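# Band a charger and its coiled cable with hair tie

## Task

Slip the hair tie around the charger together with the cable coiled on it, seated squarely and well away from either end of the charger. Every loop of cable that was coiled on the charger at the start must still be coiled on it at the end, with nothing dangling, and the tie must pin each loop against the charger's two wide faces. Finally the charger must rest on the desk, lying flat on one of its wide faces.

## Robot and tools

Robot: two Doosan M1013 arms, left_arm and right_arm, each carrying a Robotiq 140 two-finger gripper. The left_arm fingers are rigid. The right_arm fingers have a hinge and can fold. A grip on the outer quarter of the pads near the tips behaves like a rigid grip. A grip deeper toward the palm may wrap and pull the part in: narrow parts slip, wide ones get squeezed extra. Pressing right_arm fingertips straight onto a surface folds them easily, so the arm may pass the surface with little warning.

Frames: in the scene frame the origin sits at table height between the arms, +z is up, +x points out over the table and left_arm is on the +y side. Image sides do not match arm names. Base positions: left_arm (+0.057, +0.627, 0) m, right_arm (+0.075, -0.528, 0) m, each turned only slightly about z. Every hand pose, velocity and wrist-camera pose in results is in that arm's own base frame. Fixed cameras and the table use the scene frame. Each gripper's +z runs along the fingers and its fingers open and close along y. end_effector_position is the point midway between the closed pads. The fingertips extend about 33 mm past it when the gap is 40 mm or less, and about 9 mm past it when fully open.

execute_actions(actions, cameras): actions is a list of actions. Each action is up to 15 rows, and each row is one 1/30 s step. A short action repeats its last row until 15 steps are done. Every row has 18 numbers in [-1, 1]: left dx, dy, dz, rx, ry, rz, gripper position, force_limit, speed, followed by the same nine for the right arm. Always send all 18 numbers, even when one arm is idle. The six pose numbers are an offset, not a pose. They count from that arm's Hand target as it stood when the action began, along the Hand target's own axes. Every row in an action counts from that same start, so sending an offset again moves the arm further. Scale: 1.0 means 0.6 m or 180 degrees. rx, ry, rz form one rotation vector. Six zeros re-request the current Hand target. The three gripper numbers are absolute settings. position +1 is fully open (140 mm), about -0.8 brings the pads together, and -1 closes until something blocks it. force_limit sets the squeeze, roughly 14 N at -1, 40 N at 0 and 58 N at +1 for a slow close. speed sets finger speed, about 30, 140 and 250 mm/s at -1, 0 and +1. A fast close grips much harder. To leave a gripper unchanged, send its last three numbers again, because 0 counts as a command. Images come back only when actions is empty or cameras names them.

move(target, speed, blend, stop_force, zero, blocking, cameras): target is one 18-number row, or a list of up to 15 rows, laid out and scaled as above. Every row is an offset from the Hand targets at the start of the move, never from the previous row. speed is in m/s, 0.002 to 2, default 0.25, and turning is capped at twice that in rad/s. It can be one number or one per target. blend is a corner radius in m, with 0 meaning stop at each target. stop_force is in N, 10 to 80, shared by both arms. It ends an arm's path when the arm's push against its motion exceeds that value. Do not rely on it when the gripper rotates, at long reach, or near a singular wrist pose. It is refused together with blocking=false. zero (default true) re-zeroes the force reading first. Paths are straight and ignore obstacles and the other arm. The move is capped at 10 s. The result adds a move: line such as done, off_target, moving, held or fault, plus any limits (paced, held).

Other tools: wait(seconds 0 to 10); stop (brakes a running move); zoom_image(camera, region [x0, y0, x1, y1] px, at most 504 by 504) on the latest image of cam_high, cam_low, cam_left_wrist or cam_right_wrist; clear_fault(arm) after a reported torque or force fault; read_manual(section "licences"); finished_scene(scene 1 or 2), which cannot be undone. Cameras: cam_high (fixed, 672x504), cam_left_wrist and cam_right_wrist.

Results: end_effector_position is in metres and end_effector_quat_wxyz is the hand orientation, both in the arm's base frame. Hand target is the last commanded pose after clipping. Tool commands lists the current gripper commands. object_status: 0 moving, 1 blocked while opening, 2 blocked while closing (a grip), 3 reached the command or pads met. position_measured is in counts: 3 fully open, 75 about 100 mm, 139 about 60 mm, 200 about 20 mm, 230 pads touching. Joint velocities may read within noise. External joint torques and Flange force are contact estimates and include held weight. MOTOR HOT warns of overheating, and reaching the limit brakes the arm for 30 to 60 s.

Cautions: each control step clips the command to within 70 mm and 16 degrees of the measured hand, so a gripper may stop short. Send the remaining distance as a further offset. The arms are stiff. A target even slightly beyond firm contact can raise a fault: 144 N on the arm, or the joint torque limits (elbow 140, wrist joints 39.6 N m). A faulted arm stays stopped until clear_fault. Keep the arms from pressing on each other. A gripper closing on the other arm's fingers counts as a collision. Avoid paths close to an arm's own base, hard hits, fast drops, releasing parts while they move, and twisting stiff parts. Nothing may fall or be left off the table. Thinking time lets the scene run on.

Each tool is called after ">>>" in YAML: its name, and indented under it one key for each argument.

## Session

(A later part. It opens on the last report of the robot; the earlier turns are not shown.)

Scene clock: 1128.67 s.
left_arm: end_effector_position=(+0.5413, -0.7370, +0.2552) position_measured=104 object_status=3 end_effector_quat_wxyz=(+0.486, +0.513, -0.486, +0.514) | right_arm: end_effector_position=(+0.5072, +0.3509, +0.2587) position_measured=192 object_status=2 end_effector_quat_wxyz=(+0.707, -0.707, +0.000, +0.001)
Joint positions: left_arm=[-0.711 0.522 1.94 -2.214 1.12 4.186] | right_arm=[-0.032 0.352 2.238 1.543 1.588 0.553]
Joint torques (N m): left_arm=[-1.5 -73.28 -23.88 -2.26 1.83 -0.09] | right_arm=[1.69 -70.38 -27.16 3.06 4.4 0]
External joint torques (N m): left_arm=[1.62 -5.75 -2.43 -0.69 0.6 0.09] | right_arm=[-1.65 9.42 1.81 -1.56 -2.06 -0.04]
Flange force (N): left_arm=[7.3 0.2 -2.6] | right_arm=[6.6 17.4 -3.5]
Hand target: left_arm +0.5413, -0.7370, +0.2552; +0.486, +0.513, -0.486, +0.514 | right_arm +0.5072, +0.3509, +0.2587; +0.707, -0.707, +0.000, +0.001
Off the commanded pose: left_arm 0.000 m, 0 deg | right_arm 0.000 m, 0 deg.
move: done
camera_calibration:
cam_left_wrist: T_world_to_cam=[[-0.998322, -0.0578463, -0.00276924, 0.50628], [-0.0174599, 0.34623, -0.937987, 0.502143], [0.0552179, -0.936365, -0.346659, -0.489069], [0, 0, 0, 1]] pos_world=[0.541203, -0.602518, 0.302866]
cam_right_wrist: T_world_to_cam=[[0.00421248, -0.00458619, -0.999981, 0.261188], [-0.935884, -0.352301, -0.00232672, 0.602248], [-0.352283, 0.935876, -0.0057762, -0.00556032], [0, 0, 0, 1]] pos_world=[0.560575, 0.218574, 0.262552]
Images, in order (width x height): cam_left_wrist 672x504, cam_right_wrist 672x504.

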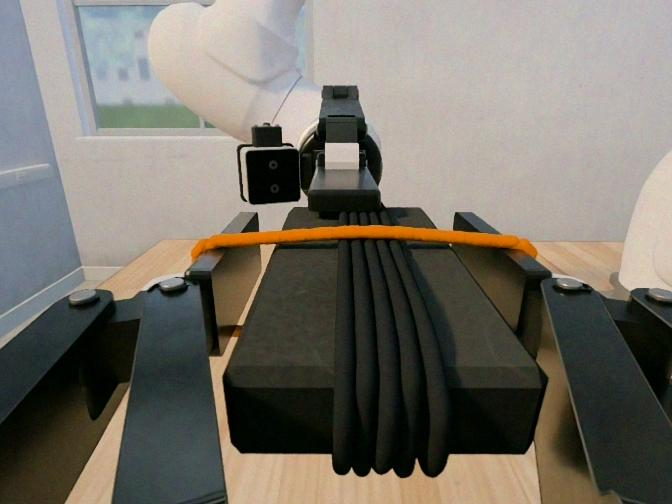

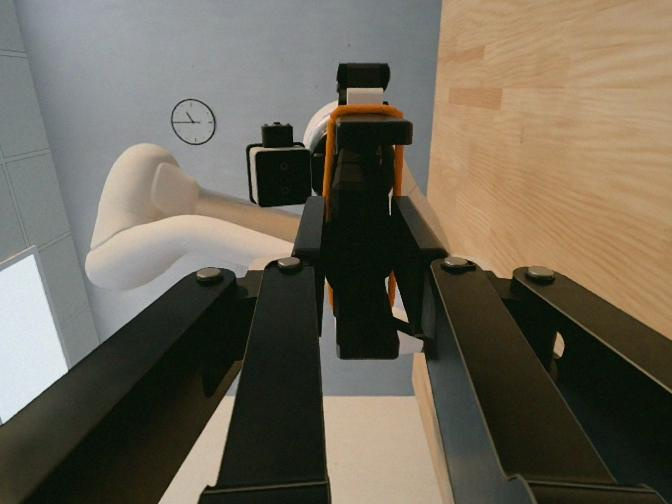

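>>> move:
  target: [0,0,-0.25,0,0,0,0.2,0,-1,0,0,0,0,0,0,-1,0.1,-1]
  speed: 0.08

>>> move:
  target: [0.04,0,-0.02,0,0,0,-0.8,0,-1,0,0,0,0,0,0,-1,0.1,-1]
  speed: 0.08
  cameras: ["all"]

>>> zoom_image:
  camera: "cam_right_wrist"
  region: [250, 0, 500, 250]

>>> zoom_image:
  camera: "cam_high"
  region: [200, 80, 330, 200]

>>> zoom_image:
  camera: "cam_left_wrist"
  region: [230, 160, 500, 430]

Scene clock: 1207.30 s.
left_arm: end_effector_position=(+0.5330, -0.5873, +0.2551) position_measured=104 object_status=3 end_effector_quat_wxyz=(+0.486, +0.513, -0.486, +0.514) | right_arm: end_effector_position=(+0.5072, +0.3509, +0.2587) position_measured=192 object_status=2 end_effector_quat_wxyz=(+0.707, -0.707, +0.000, +0.001)
Joint positions: left_arm=[-0.521 0.429 2.113 -2.063 1.259 4.192] | right_arm=[-0.032 0.352 2.238 1.543 1.588 0.553]
Joint torques (N m): left_arm=[-1.28 -63.34 -21.43 -2.23 2.5 -0.09] | right_arm=[1.35 -69.61 -26.75 2.64 3.5 -0.03]
External joint torques (N m): left_arm=[1.41 -3.19 -1.04 -0.26 -0.06 0.09] | right_arm=[-1.38 8.84 1.46 -1.14 -1.16 -0.01]
Flange force (N): left_arm=[5.1 0.2 -2.4] | right_arm=[6.7 16.2 -3.2]
Hand target: left_arm +0.5330, -0.5873, +0.2551; +0.486, +0.513, -0.486, +0.514 | right_arm +0.5072, +0.3509, +0.2587; +0.707, -0.707, +0.000, +0.001
Off the commanded pose: left_arm 0.000 m, 0 deg | right_arm 0.000 m, 0 deg.
move: done

Scene clock: 1210.13 s.
left_arm: end_effector_position=(+0.5324, -0.5753, +0.2791) position_measured=229 object_status=0 end_effector_quat_wxyz=(+0.486, +0.513, -0.486, +0.514) | right_arm: end_effector_position=(+0.5072, +0.3509, +0.2587) position_measured=192 object_status=2 end_effector_quat_wxyz=(+0.707, -0.707, +0.000, +0.001)
Joint positions: left_arm=[-0.503 0.386 2.115 -2.035 1.249 4.149] | right_arm=[-0.032 0.352 2.238 1.543 1.588 0.553]
Joint torques (N m): left_arm=[-1.01 -60.8 -22.88 -2.33 2.47 -0.07] | right_arm=[1.55 -69.22 -26.52 2.62 3.59 0.01]
External joint torques (N m): left_arm=[1.11 -3.05 -1.07 -0.28 -0.08 0.07] | right_arm=[-1.65 8.48 1.23 -1.11 -1.25 -0.06]
Flange force (N): left_arm=[4.9 0.6 -1.9] | right_arm=[6.7 15.5 -3.6]
Hand target: left_arm +0.5324, -0.5753, +0.2791; +0.486, +0.513, -0.486, +0.514 | right_arm +0.5072, +0.3509, +0.2587; +0.707, -0.707, +0.000, +0.001
Off the commanded pose: left_arm 0.000 m, 0 deg | right_arm 0.000 m, 0 deg.
move: done
camera_calibration:
cam_left_wrist: T_world_to_cam=[[-0.998322, -0.0578463, -0.00276924, 0.506715], [-0.0174599, 0.34623, -0.937987, 0.468418], [0.0552179, -0.936365, -0.346659, -0.328877], [0, 0, 0, 1]] pos_world=[0.532203, -0.440818, 0.326766]
cam_right_wrist: T_world_to_cam=[[0.00421232, -0.00458672, -0.999981, 0.261189], [-0.935897, -0.352267, -0.00232659, 0.602247], [-0.35225, 0.935888, -0.00577656, -0.00558161], [0, 0, 0, 1]] pos_world=[0.560575, 0.218574, 0.262552]

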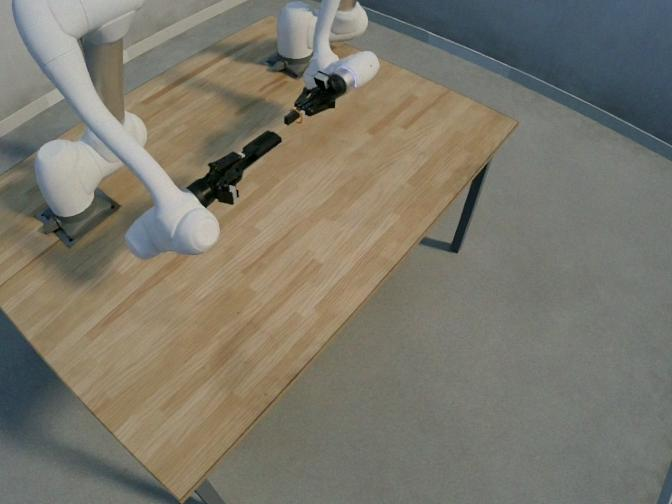

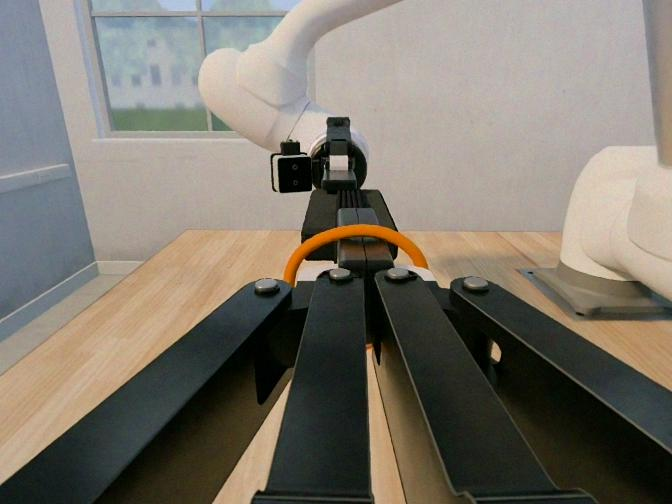

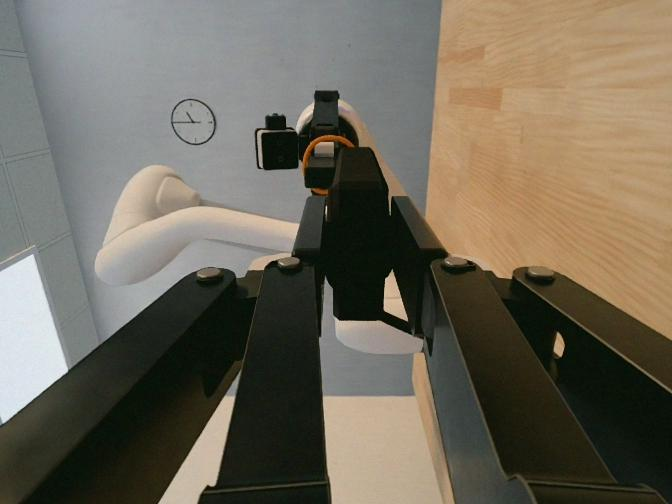

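Scaled by 2.016.

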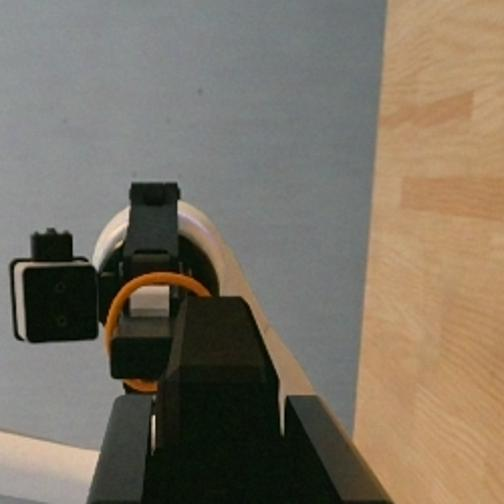

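Scaled by 3.877.

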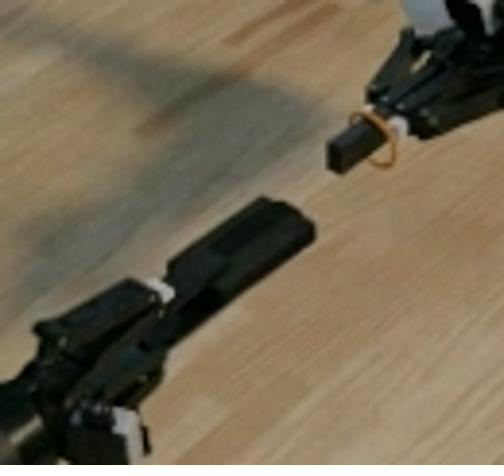

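Scaled by 1.867.

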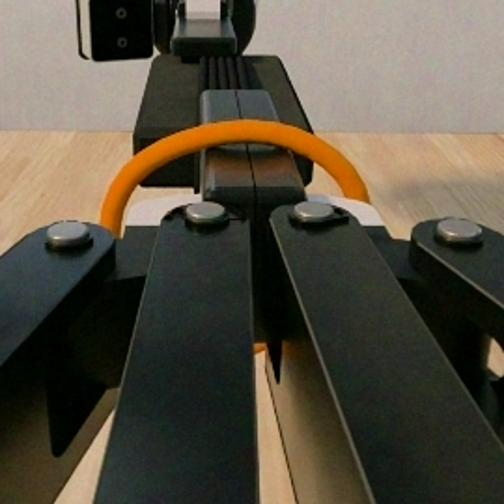

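>>> move:
  target: [0,0,0,0,0,0,-0.8,0,-1,-0.05,0.0978,-0.1,0,0,0,-1,0.1,-1]
  speed: 0.15

>>> move:
  target: [0,0,0,0,0,0,-0.8,0,-1,-0.245,0,0.4317,0,0.5,0,-1,0.1,-1]
  speed: 0.2
  cameras: ["all"]

Scene clock: 1236.20 s.
left_arm: end_effector_position=(+0.5324, -0.5753, +0.2791) position_measured=229 object_status=3 end_effector_quat_wxyz=(+0.486, +0.513, -0.486, +0.514) | right_arm: end_effector_position=(+0.4772, +0.2909, +0.2000) position_measured=192 object_status=2 end_effector_quat_wxyz=(+0.707, -0.707, +0.000, +0.001)
Joint positions: left_arm=[-0.503 0.386 2.115 -2.035 1.249 4.149] | right_arm=[-0.159 0.434 2.309 1.424 1.633 0.395]
Joint torques (N m): left_arm=[-0.98 -60.66 -22.84 -2.32 2.47 -0.12] | right_arm=[1.03 -72.31 -20.45 2.29 3.9 -0.06]
External joint torques (N m): left_arm=[0.97 -3.15 -1.1 -0.29 -0.07 0.12] | right_arm=[-1.01 9.85 0.84 -0.99 -1.37 0.02]
Flange force (N): left_arm=[4.9 0.8 -1.7] | right_arm=[6.1 20.5 -3.5]
Hand target: left_arm +0.5324, -0.5753, +0.2791; +0.486, +0.513, -0.486, +0.514 | right_arm +0.4772, +0.2909, +0.2000; +0.707, -0.707, +0.000, +0.001
Off the commanded pose: left_arm 0.000 m, 0 deg | right_arm 0.000 m, 0 deg.
move: done

Scene clock: 1240.50 s.
left_arm: end_effector_position=(+0.5324, -0.5753, +0.2791) position_measured=229 object_status=3 end_effector_quat_wxyz=(+0.486, +0.513, -0.486, +0.514) | right_arm: end_effector_position=(+0.3301, +0.5498, +0.2003) position_measured=192 object_status=2 end_effector_quat_wxyz=(+0.500, -0.500, +0.500, -0.500)
Joint positions: left_arm=[-0.503 0.386 2.115 -2.035 1.249 4.149] | right_arm=[1.512 0.494 2.175 4.66 1.543 -0.472]
Joint torques (N m): left_arm=[-1.01 -60.62 -22.88 -2.34 2.48 -0.1] | right_arm=[1.73 -72.99 -16.46 -1.25 3.73 0.01]
External joint torques (N m): left_arm=[1.17 -3.44 -1.13 -0.28 -0.08 0.1] | right_arm=[-2.07 9.43 1.15 -0.11 -1.29 -0.06]
Flange force (N): left_arm=[5.4 0.8 -2.2] | right_arm=[-6.0 16.4 5.0]
Hand target: left_arm +0.5324, -0.5753, +0.2791; +0.486, +0.513, -0.486, +0.514 | right_arm +0.3301, +0.5498, +0.2002; +0.500, -0.500, +0.500, -0.500
Off the commanded pose: left_arm 0.000 m, 0 deg | right_arm 0.000 m, 0 deg.
move: done
camera_calibration:
cam_left_wrist: T_world_to_cam=[[-0.998322, -0.0578463, -0.00276924, 0.506715], [-0.0174599, 0.34623, -0.937987, 0.468418], [0.0552179, -0.936365, -0.346659, -0.328877], [0, 0, 0, 1]] pos_world=[0.532203, -0.440818, 0.326766]
cam_right_wrist: T_world_to_cam=[[-0.00604578, -0.00487623, -0.99997, 0.207963], [-0.352271, 0.935895, -0.00243396, -0.394434], [0.935879, 0.352245, -0.00737596, -0.358441], [0, 0, 0, 1]] pos_world=[0.197767, 0.496422, 0.204353]

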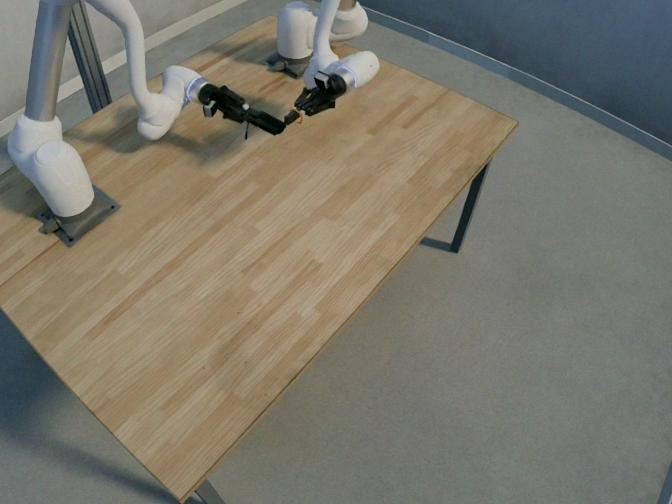

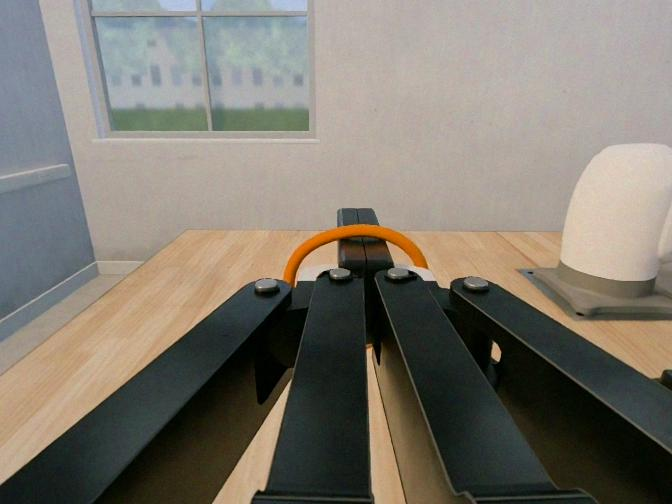

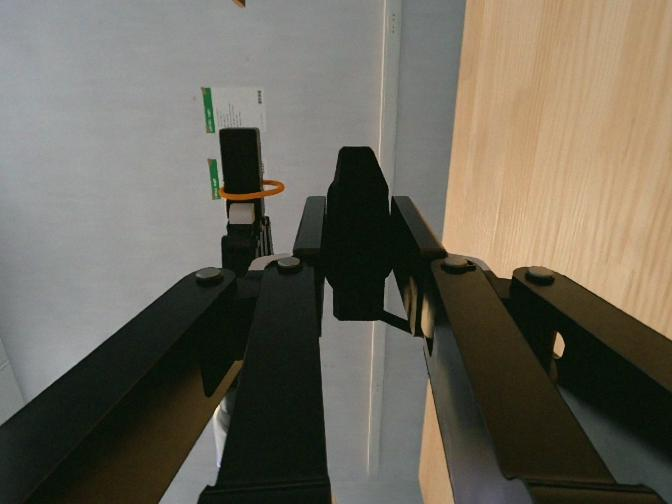

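>>> move:
  target: [0,0,0,0,0,0,-0.8,0,-1,-0.0767,-0.0742,0,0,0,0,-1,0.1,-1]
  speed: 0.1

>>> move:
  target: [0,0,0,0,0,0,-0.8,0,-1,0,0,0.175,0,0,0,-1,0.1,-1]
  speed: 0.05
  cameras: ["all"]

>>> zoom_image:
  camera: "cam_right_wrist"
  region: [180, 60, 430, 310]

>>> zoom_image:
  camera: "cam_left_wrist"
  region: [230, 160, 500, 430]

>>> zoom_image:
  camera: "cam_high"
  region: [230, 80, 350, 170]

Scene clock: 1262.57 s.
left_arm: end_effector_position=(+0.5324, -0.5753, +0.2791) position_measured=229 object_status=3 end_effector_quat_wxyz=(+0.486, +0.513, -0.486, +0.514) | right_arm: end_effector_position=(+0.3301, +0.5958, +0.2448) position_measured=192 object_status=2 end_effector_quat_wxyz=(+0.500, -0.500, +0.500, -0.500)
Joint positions: left_arm=[-0.503 0.386 2.115 -2.035 1.249 4.149] | right_arm=[1.517 0.466 2.075 4.668 1.539 -0.6]
Joint torques (N m): left_arm=[-0.76 -60.54 -22.99 -2.33 2.46 -0.12] | right_arm=[2.18 -75.83 -21.57 -1.75 3.54 0.01]
External joint torques (N m): left_arm=[0.84 -3.31 -1.08 -0.3 -0.06 0.12] | right_arm=[-2.21 9.89 1.61 0.11 -1.28 -0.05]
Flange force (N): left_arm=[5.1 1.1 -1.6] | right_arm=[-7.0 15.3 4.8]
Hand target: left_arm +0.5324, -0.5753, +0.2791; +0.486, +0.513, -0.486, +0.514 | right_arm +0.3301, +0.5958, +0.2448; +0.500, -0.500, +0.500, -0.500
Off the commanded pose: left_arm 0.000 m, 0 deg | right_arm 0.000 m, 0 deg.
move: done

Scene clock: 1264.87 s.
left_arm: end_effector_position=(+0.5324, -0.5753, +0.2791) position_measured=229 object_status=3 end_effector_quat_wxyz=(+0.486, +0.513, -0.486, +0.514) | right_arm: end_effector_position=(+0.4282, +0.5959, +0.2447) position_measured=192 object_status=2 end_effector_quat_wxyz=(+0.500, -0.500, +0.500, -0.500)
Joint positions: left_arm=[-0.503 0.386 2.115 -2.035 1.249 4.149] | right_arm=[1.354 0.475 2.06 4.534 1.447 -0.596]
Joint torques (N m): left_arm=[-0.95 -60.52 -23.01 -2.28 2.45 -0.09] | right_arm=[2.06 -76.3 -22.52 -2.01 3.55 0.02]
External joint torques (N m): left_arm=[0.79 -3.26 -1.06 -0.34 -0.05 0.08] | right_arm=[-2 9.03 1.71 0.04 -1.29 -0.06]
Flange force (N): left_arm=[5.1 1.1 -1.5] | right_arm=[-5.3 13.5 5.4]
Hand target: left_arm +0.5324, -0.5753, +0.2791; +0.486, +0.513, -0.486, +0.514 | right_arm +0.4282, +0.5958, +0.2447; +0.500, -0.500, +0.500, -0.500 (not the last commanded pose)
Off the commanded pose: left_arm 0.000 m, 0 deg | right_arm 0.007 m, 0 deg.
move: held (right_arm; a check stopped the path); limits=held
pose unreachable (right arm): on one or more control steps of this call, first in action 0 (counted from 0), this arm could not follow its commanded pose, so it was not sent that pose on those steps. It may still have moved: this result reports where it is.
cause: moving toward the commanded pose would bring a part of the arm too close to another arm (this arm's gripper and the left arm's gripper, 8 mm apart when this arm was first held).
camera_calibration:
cam_left_wrist: T_world_to_cam=[[-0.998322, -0.0578463, -0.00276924, 0.506715], [-0.0174599, 0.34623, -0.937987, 0.468418], [0.0552179, -0.936365, -0.346659, -0.328877], [0, 0, 0, 1]] pos_world=[0.532203, -0.440818, 0.326766]
cam_right_wrist: T_world_to_cam=[[-0.00608143, -0.00478281, -0.99997, 0.253139], [-0.352271, 0.935895, -0.00233397, -0.402938], [0.935878, 0.352246, -0.00737643, -0.466162], [0, 0, 0, 1]] pos_world=[0.295867, 0.542522, 0.248753]

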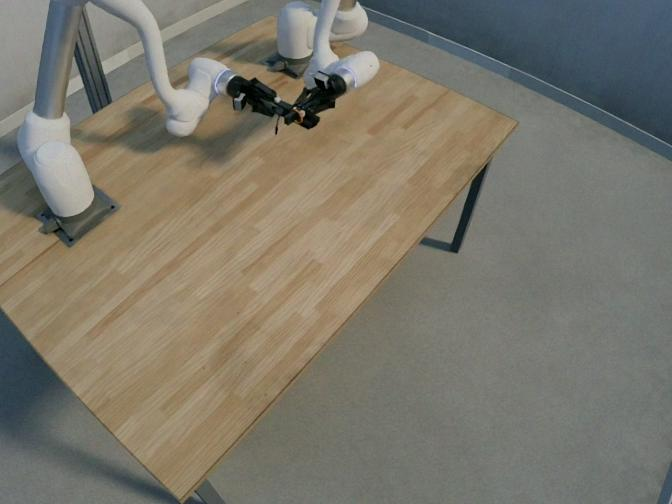

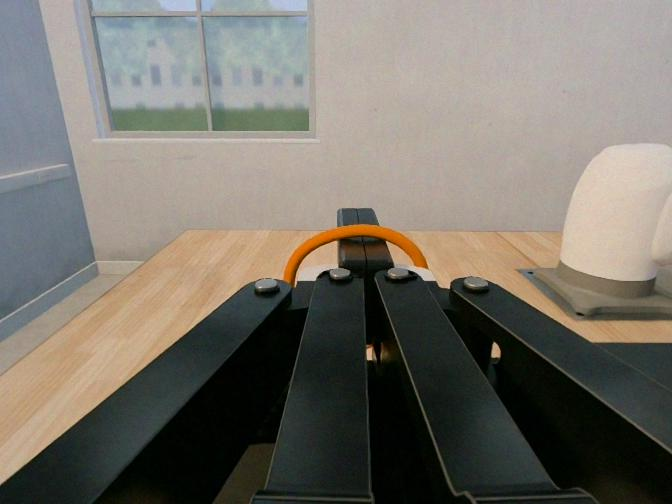

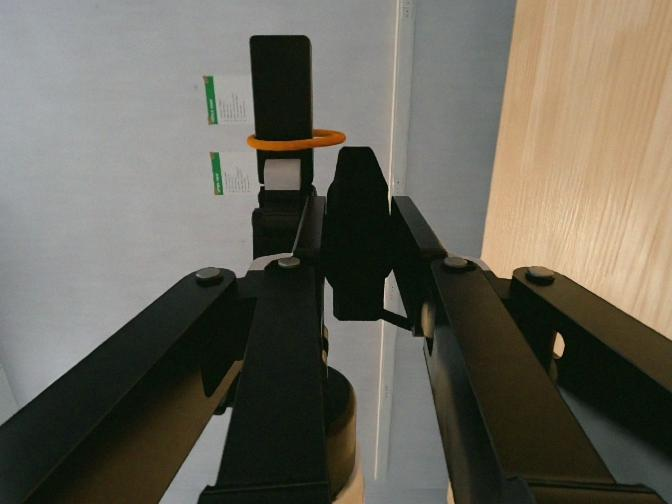

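Scaled by 2.016.

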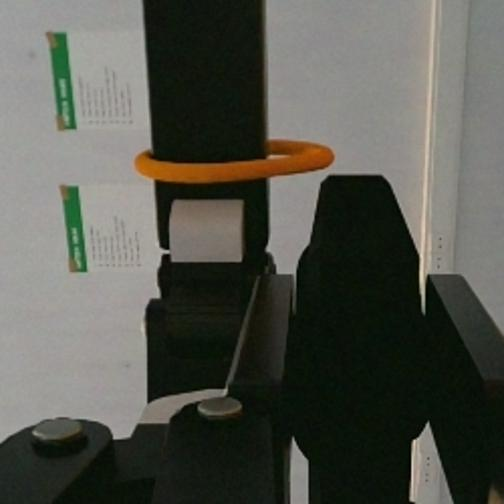

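Scaled by 1.867.

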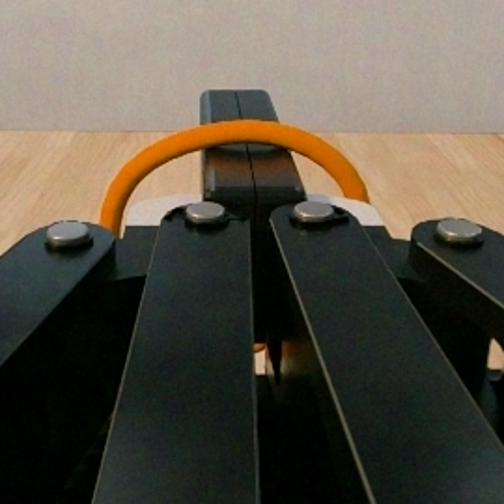

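Scaled by 4.200.

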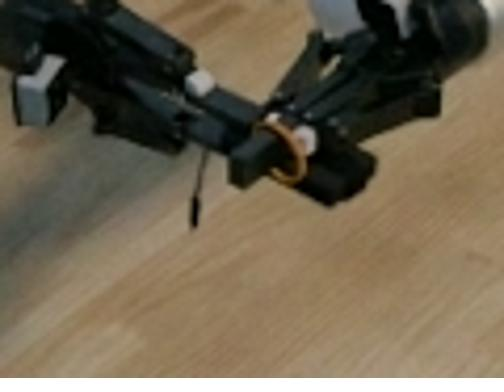

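>>> move:
  target: [0,0,0,0,0,0,-0.8,0,-1,0,-0.0058,0,0,0,0,-1,0.1,-1]
  speed: 0.05

>>> move:
  target: [0,0,-0.04,0,0,0,-0.8,0,-1,0,0,0,0,0,0,-1,0.1,-1]
  speed: 0.03
  cameras: ["cam_left_wrist","cam_right_wrist"]

>>> zoom_image:
  camera: "cam_right_wrist"
  region: [180, 60, 430, 310]

>>> zoom_image:
  camera: "cam_left_wrist"
  region: [230, 160, 500, 430]

Scene clock: 1275.73 s.
left_arm: end_effector_position=(+0.5324, -0.5753, +0.2791) position_measured=229 object_status=3 end_effector_quat_wxyz=(+0.486, +0.513, -0.486, +0.514) | right_arm: end_effector_position=(+0.4282, +0.5958, +0.2482) position_measured=192 object_status=2 end_effector_quat_wxyz=(+0.500, -0.500, +0.500, -0.500)
Joint positions: left_arm=[-0.503 0.386 2.115 -2.035 1.249 4.149] | right_arm=[1.354 0.469 2.059 4.535 1.446 -0.602]
Joint torques (N m): left_arm=[-1.03 -60.6 -22.98 -2.3 2.44 -0.1] | right_arm=[1.64 -77.24 -22.66 -2.07 3.58 -0.05]
External joint torques (N m): left_arm=[0.96 -3.14 -1.08 -0.33 -0.04 0.1] | right_arm=[-1.9 9.98 1.62 0.08 -1.32 0]
Flange force (N): left_arm=[4.9 0.8 -1.7] | right_arm=[-6.5 15.0 5.4]
Hand target: left_arm +0.5324, -0.5753, +0.2791; +0.486, +0.513, -0.486, +0.514 | right_arm +0.4282, +0.5958, +0.2482; +0.500, -0.500, +0.500, -0.500
Off the commanded pose: left_arm 0.000 m, 0 deg | right_arm 0.000 m, 0 deg.
move: done

Scene clock: 1276.80 s.
left_arm: end_effector_position=(+0.5310, -0.5513, +0.2791) position_measured=229 object_status=3 end_effector_quat_wxyz=(+0.486, +0.513, -0.486, +0.514) | right_arm: end_effector_position=(+0.4282, +0.5958, +0.2482) position_measured=192 object_status=2 end_effector_quat_wxyz=(+0.500, -0.500, +0.500, -0.500)
Joint positions: left_arm=[-0.466 0.373 2.136 -2.005 1.272 4.147] | right_arm=[1.354 0.469 2.059 4.535 1.446 -0.602]
Joint torques (N m): left_arm=[-1.11 -58.82 -22.45 -2.21 2.44 -0.08] | right_arm=[1.4 -76.87 -22.59 -2 3.54 0.06]
External joint torques (N m): left_arm=[0.98 -3.36 -1.06 -0.34 -0.04 0.08] | right_arm=[-1.46 9.56 1.55 0.02 -1.28 -0.11]
Flange force (N): left_arm=[5.3 1.1 -1.8] | right_arm=[-6.5 14.1 4.7]
Hand target: left_arm +0.5310, -0.5513, +0.2791; +0.486, +0.513, -0.486, +0.514 | right_arm +0.4282, +0.5958, +0.2482; +0.500, -0.500, +0.500, -0.500
Off the commanded pose: left_arm 0.000 m, 0 deg | right_arm 0.000 m, 0 deg.
move: done
camera_calibration:
cam_left_wrist: T_world_to_cam=[[-0.998322, -0.0578463, -0.00276924, 0.506806], [-0.0174599, 0.34623, -0.937987, 0.460086], [0.0552179, -0.936365, -0.346659, -0.306332], [0, 0, 0, 1]] pos_world=[0.530903, -0.416818, 0.326766]
cam_right_wrist: T_world_to_cam=[[-0.00604578, -0.00487623, -0.99997, 0.256679], [-0.352271, 0.935895, -0.00243396, -0.402811], [0.935879, 0.352245, -0.00737596, -0.466101], [0, 0, 0, 1]] pos_world=[0.295867, 0.542422, 0.252253]
Images, in order (width x height): cam_left_wrist 672x504, cam_right_wrist 672x504.

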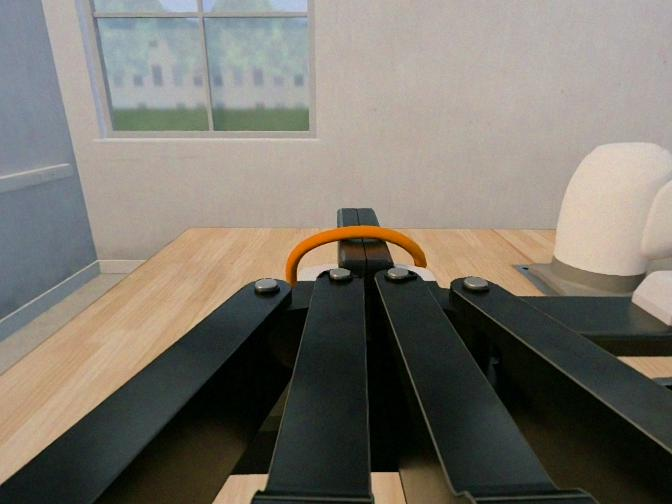

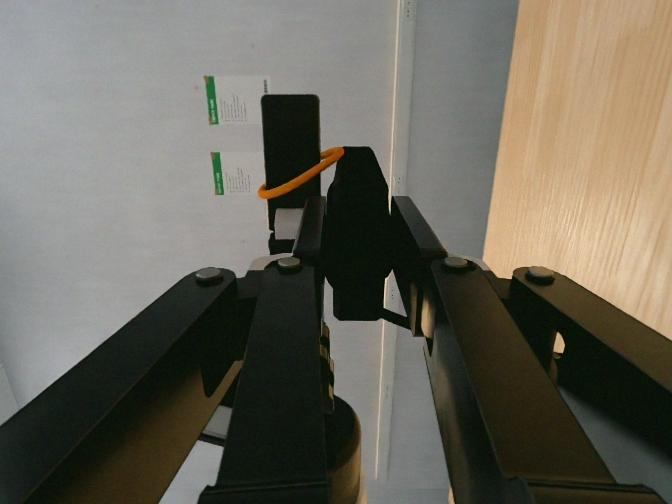

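Scaled by 2.016.

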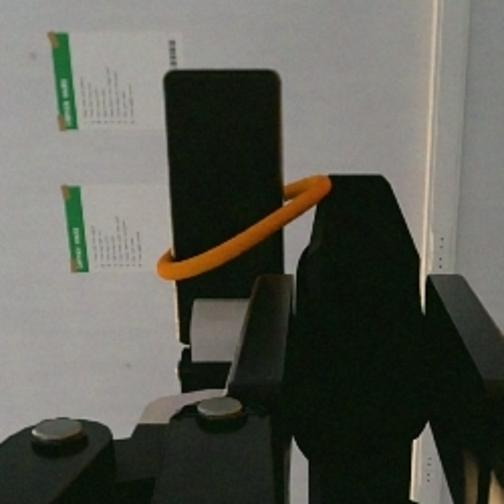

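Scaled by 1.867.

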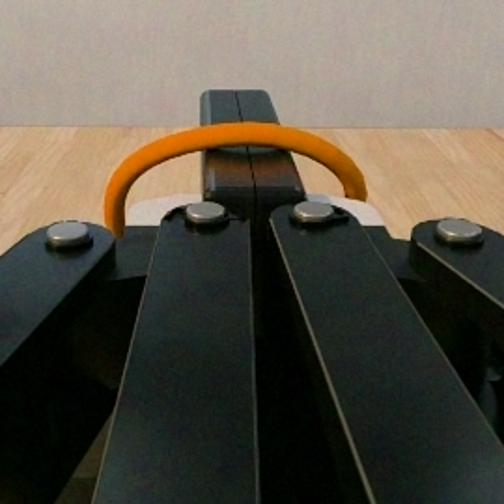

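>>> move:
  target: [0,0,-0.028,0,0,0,-0.8,0,-1,0,0,0,0,0,0,-1,0.1,-1]
  speed: 0.03
  cameras: ["cam_left_wrist","cam_right_wrist"]

>>> zoom_image:
  camera: "cam_right_wrist"
  region: [180, 60, 430, 310]

Scene clock: 1282.60 s.
left_arm: end_effector_position=(+0.5301, -0.5345, +0.2791) position_measured=229 object_status=3 end_effector_quat_wxyz=(+0.486, +0.513, -0.486, +0.514) | right_arm: end_effector_position=(+0.4282, +0.5958, +0.2482) position_measured=192 object_status=2 end_effector_quat_wxyz=(+0.500, -0.500, +0.500, -0.500)
Joint positions: left_arm=[-0.44 0.365 2.15 -1.983 1.289 4.145] | right_arm=[1.354 0.469 2.059 4.535 1.446 -0.602]
Joint torques (N m): left_arm=[-1.1 -57.85 -22.16 -2.17 2.42 -0.1] | right_arm=[1.99 -77.14 -22.73 -1.96 3.54 -0.05]
External joint torques (N m): left_arm=[0.98 -3.15 -1.16 -0.34 -0.03 0.1] | right_arm=[-2.04 9.71 1.5 -0.04 -1.27 0]
Flange force (N): left_arm=[5.1 0.8 -1.7] | right_arm=[-6.4 14.6 5.7]
Hand target: left_arm +0.5301, -0.5345, +0.2791; +0.486, +0.513, -0.486, +0.514 | right_arm +0.4282, +0.5958, +0.2482; +0.500, -0.500, +0.500, -0.500
Off the commanded pose: left_arm 0.000 m, 0 deg | right_arm 0.000 m, 0 deg.
move: done
camera_calibration:
cam_left_wrist: T_world_to_cam=[[-0.998322, -0.0578463, -0.00276924, 0.506879], [-0.0174599, 0.34623, -0.937987, 0.45416], [0.0552179, -0.936365, -0.346659, -0.290586], [0, 0, 0, 1]] pos_world=[0.530003, -0.400018, 0.326666]
cam_right_wrist: T_world_to_cam=[[-0.00604578, -0.00487623, -0.99997, 0.256679], [-0.352271, 0.935895, -0.00243396, -0.402811], [0.935879, 0.352245, -0.00737596, -0.466101], [0, 0, 0, 1]] pos_world=[0.295867, 0.542422, 0.252253]
Images, in order (width x height): cam_left_wrist 672x504, cam_right_wrist 672x504.

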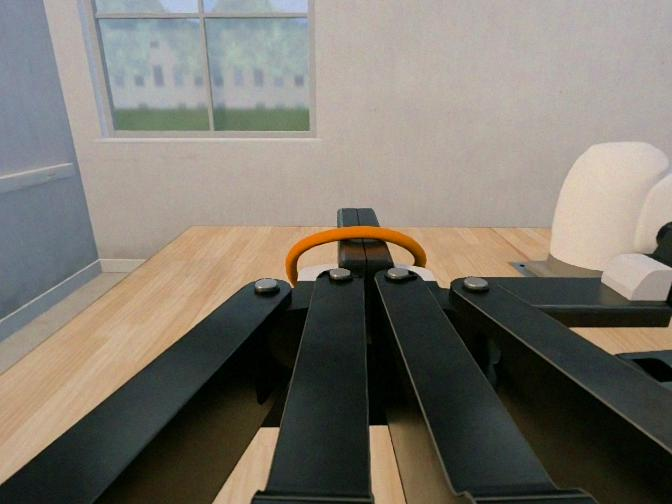

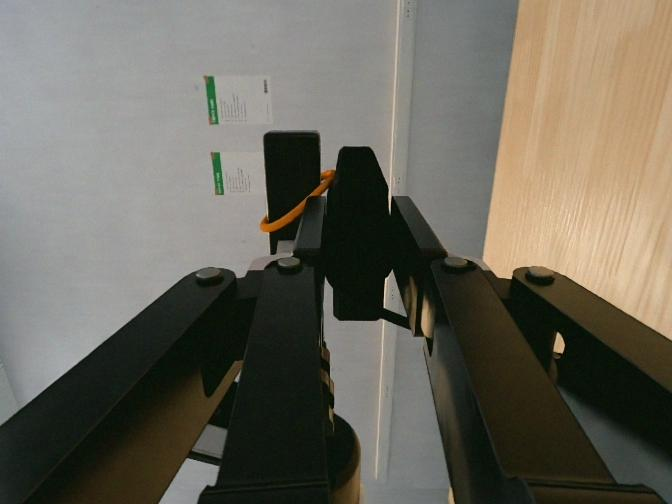

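Scaled by 2.016.

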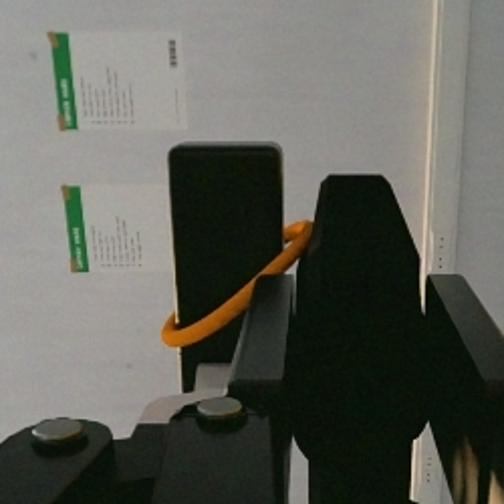

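>>> move:
  target: [0,0,0,0,0,0,-0.8,0,-1,0,0,-0.2,0,0,0,-1,0.1,-1]
  speed: 0.1

>>> move:
  target: [0,0,0,0,0,0,-0.8,0,-1,-0.058,-0.125,0,0,0,0.222,-1,0.1,-1]
  speed: 0.2
  cameras: ["all"]

>>> zoom_image:
  camera: "cam_right_wrist"
  region: [180, 60, 430, 310]

Scene clock: 1315.97 s.
left_arm: end_effector_position=(+0.5301, -0.5345, +0.2791) position_measured=229 object_status=3 end_effector_quat_wxyz=(+0.486, +0.513, -0.486, +0.514) | right_arm: end_effector_position=(+0.3082, +0.5958, +0.2483) position_measured=192 object_status=2 end_effector_quat_wxyz=(+0.500, -0.500, +0.500, -0.500)
Joint positions: left_arm=[-0.44 0.365 2.15 -1.983 1.289 4.145] | right_arm=[1.554 0.461 2.073 4.699 1.56 -0.607]
Joint torques (N m): left_arm=[-0.92 -57.82 -22.1 -2.2 2.43 -0.09] | right_arm=[1.58 -74.89 -21.52 -1.78 3.49 0.03]
External joint torques (N m): left_arm=[0.91 -3.09 -1.21 -0.32 -0.04 0.08] | right_arm=[-1.6 8.95 1.36 0.19 -1.23 -0.07]
Flange force (N): left_arm=[5.1 0.7 -1.5] | right_arm=[-6.7 13.8 3.3]
Hand target: left_arm +0.5301, -0.5345, +0.2791; +0.486, +0.513, -0.486, +0.514 | right_arm +0.3082, +0.5958, +0.2483; +0.500, -0.500, +0.500, -0.500
Off the commanded pose: left_arm 0.000 m, 0 deg | right_arm 0.000 m, 0 deg.
move: done

Scene clock: 1318.07 s.
left_arm: end_effector_position=(+0.5301, -0.5345, +0.2791) position_measured=229 object_status=3 end_effector_quat_wxyz=(+0.486, +0.513, -0.486, +0.514) | right_arm: end_effector_position=(+0.3082, +0.6305, +0.3233) position_measured=192 object_status=2 end_effector_quat_wxyz=(+0.640, -0.299, +0.641, -0.299)
Joint positions: left_arm=[-0.44 0.365 2.15 -1.983 1.289 4.145] | right_arm=[1.555 0.397 1.972 4.701 1.558 -0.074]
Joint torques (N m): left_arm=[-1.13 -57.81 -22.2 -2.21 2.45 -0.11] | right_arm=[1.52 -74.84 -27.49 -2.23 3.02 0.05]
External joint torques (N m): left_arm=[0.93 -3.06 -1.03 -0.3 -0.06 0.11] | right_arm=[-1.56 9.19 1.46 0.28 -1.05 -0.08]
Flange force (N): left_arm=[4.9 1.0 -1.7] | right_arm=[1.4 14.7 3.0]
Hand target: left_arm +0.5301, -0.5345, +0.2791; +0.486, +0.513, -0.486, +0.514 | right_arm +0.3082, +0.6306, +0.3233; +0.641, -0.299, +0.641, -0.299
Off the commanded pose: left_arm 0.000 m, 0 deg | right_arm 0.000 m, 0 deg.
move: done
camera_calibration:
cam_left_wrist: T_world_to_cam=[[-0.998322, -0.0578463, -0.00276924, 0.506879], [-0.0174599, 0.34623, -0.937987, 0.454254], [0.0552179, -0.936365, -0.346659, -0.290552], [0, 0, 0, 1]] pos_world=[0.530003, -0.400018, 0.326766]
cam_right_wrist: T_world_to_cam=[[-0.00612599, 0.638495, -0.769602, -0.14891], [-0.351411, 0.719154, 0.599439, -0.535528], [0.936201, 0.274119, 0.219969, -0.389839], [0, 0, 0, 1]] pos_world=[0.175865, 0.587068, 0.292167]

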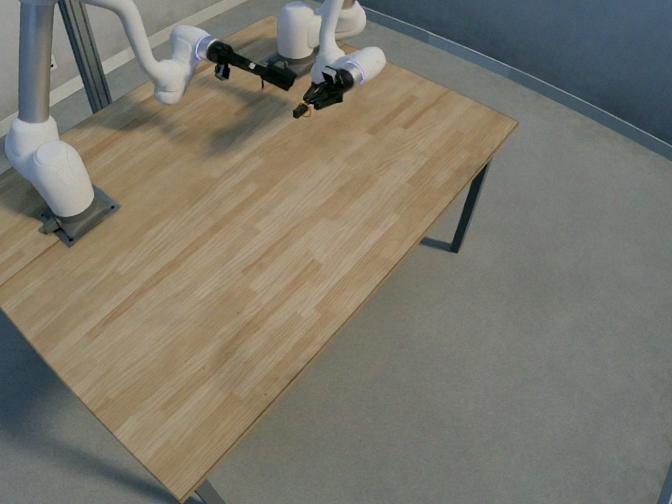

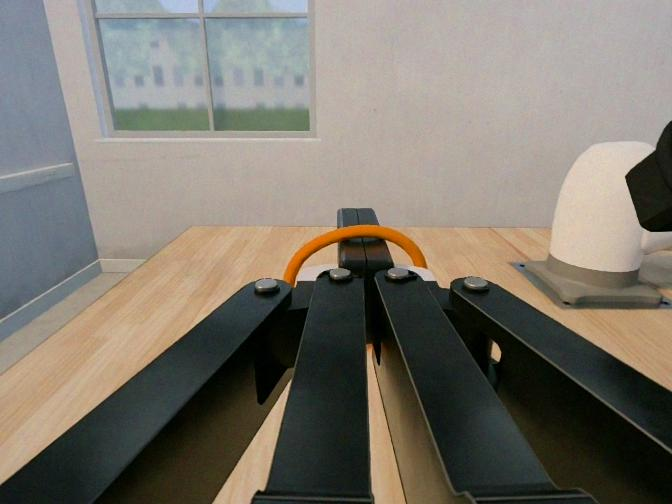

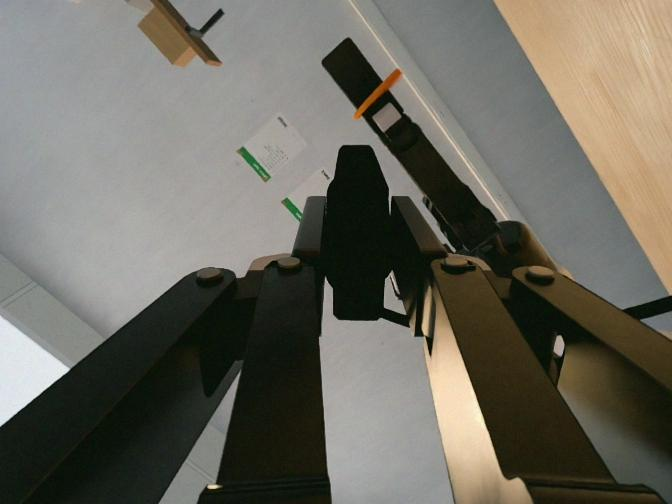

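Scaled by 2.016.

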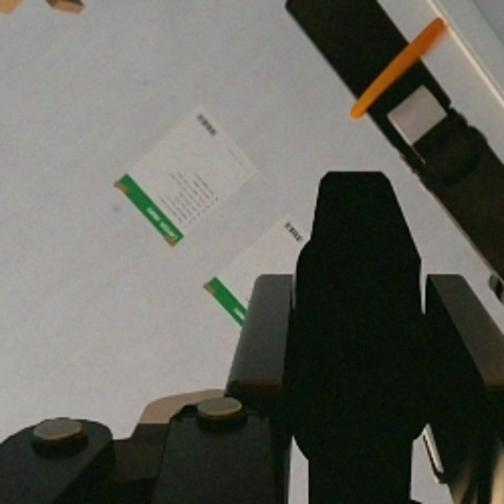

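>>> move:
  target: [0,0,0,0,0,0,-0.8,0,-1,0,0,0.157,0,0,0,-1,0.1,-1]
  speed: 0.06
  cameras: ["all"]

>>> zoom_image:
  camera: "cam_right_wrist"
  region: [240, 0, 520, 250]

>>> zoom_image:
  camera: "cam_left_wrist"
  region: [230, 160, 500, 430]

Scene clock: 1328.10 s.
left_arm: end_effector_position=(+0.5301, -0.5345, +0.2791) position_measured=229 object_status=3 end_effector_quat_wxyz=(+0.486, +0.513, -0.486, +0.514) | right_arm: end_effector_position=(+0.4024, +0.6306, +0.3232) position_measured=192 object_status=2 end_effector_quat_wxyz=(+0.641, -0.299, +0.641, -0.299)
Joint positions: left_arm=[-0.44 0.365 2.15 -1.983 1.289 4.145] | right_arm=[1.406 0.402 1.965 4.594 1.455 -0.07]
Joint torques (N m): left_arm=[-0.87 -57.68 -22.15 -2.21 2.47 -0.1] | right_arm=[1.36 -75.87 -28.06 -2.46 3.12 0.05]
External joint torques (N m): left_arm=[0.75 -3.63 -1.1 -0.29 -0.06 0.1] | right_arm=[-1.36 9.23 1.55 0.2 -1.14 -0.08]
Flange force (N): left_arm=[5.8 1.6 -1.6] | right_arm=[1.7 14.2 4.1]
Hand target: left_arm +0.5301, -0.5345, +0.2791; +0.486, +0.513, -0.486, +0.514 | right_arm +0.4024, +0.6306, +0.3232; +0.641, -0.299, +0.641, -0.299
Off the commanded pose: left_arm 0.000 m, 0 deg | right_arm 0.000 m, 0 deg.
move: done
camera_calibration:
cam_left_wrist: T_world_to_cam=[[-0.998322, -0.0578463, -0.00276924, 0.506879], [-0.0174599, 0.34623, -0.937987, 0.454254], [0.0552179, -0.936365, -0.346659, -0.290552], [0, 0, 0, 1]] pos_world=[0.530003, -0.400018, 0.326766]
cam_right_wrist: T_world_to_cam=[[-0.00611342, 0.638497, -0.7696, -0.148402], [-0.351568, 0.71911, 0.599401, -0.502417], [0.936142, 0.274231, 0.220079, -0.478139], [0, 0, 0, 1]] pos_world=[0.270065, 0.587168, 0.292167]

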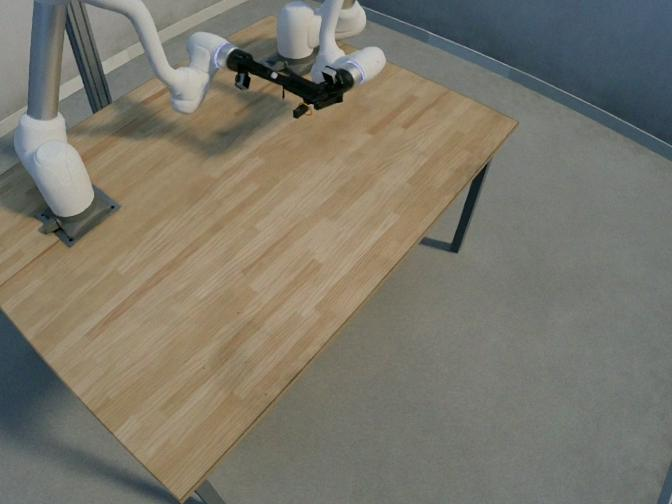

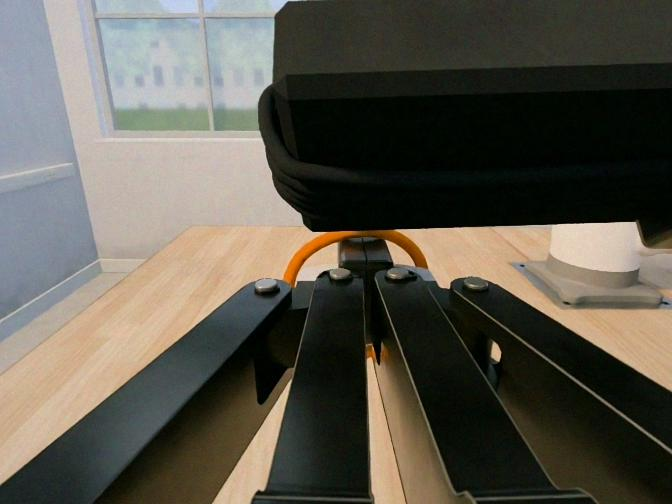

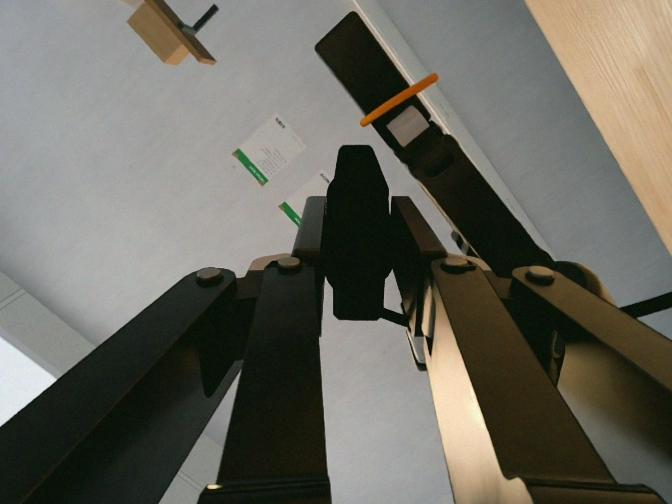

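Scaled by 1.800.

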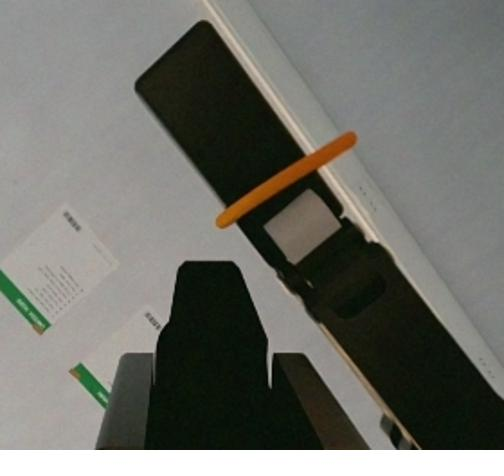

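Scaled by 1.867.

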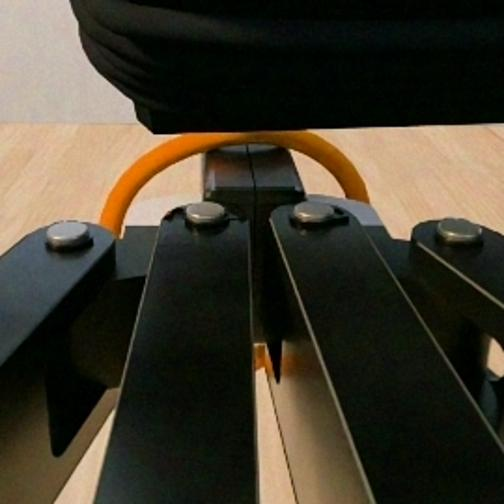

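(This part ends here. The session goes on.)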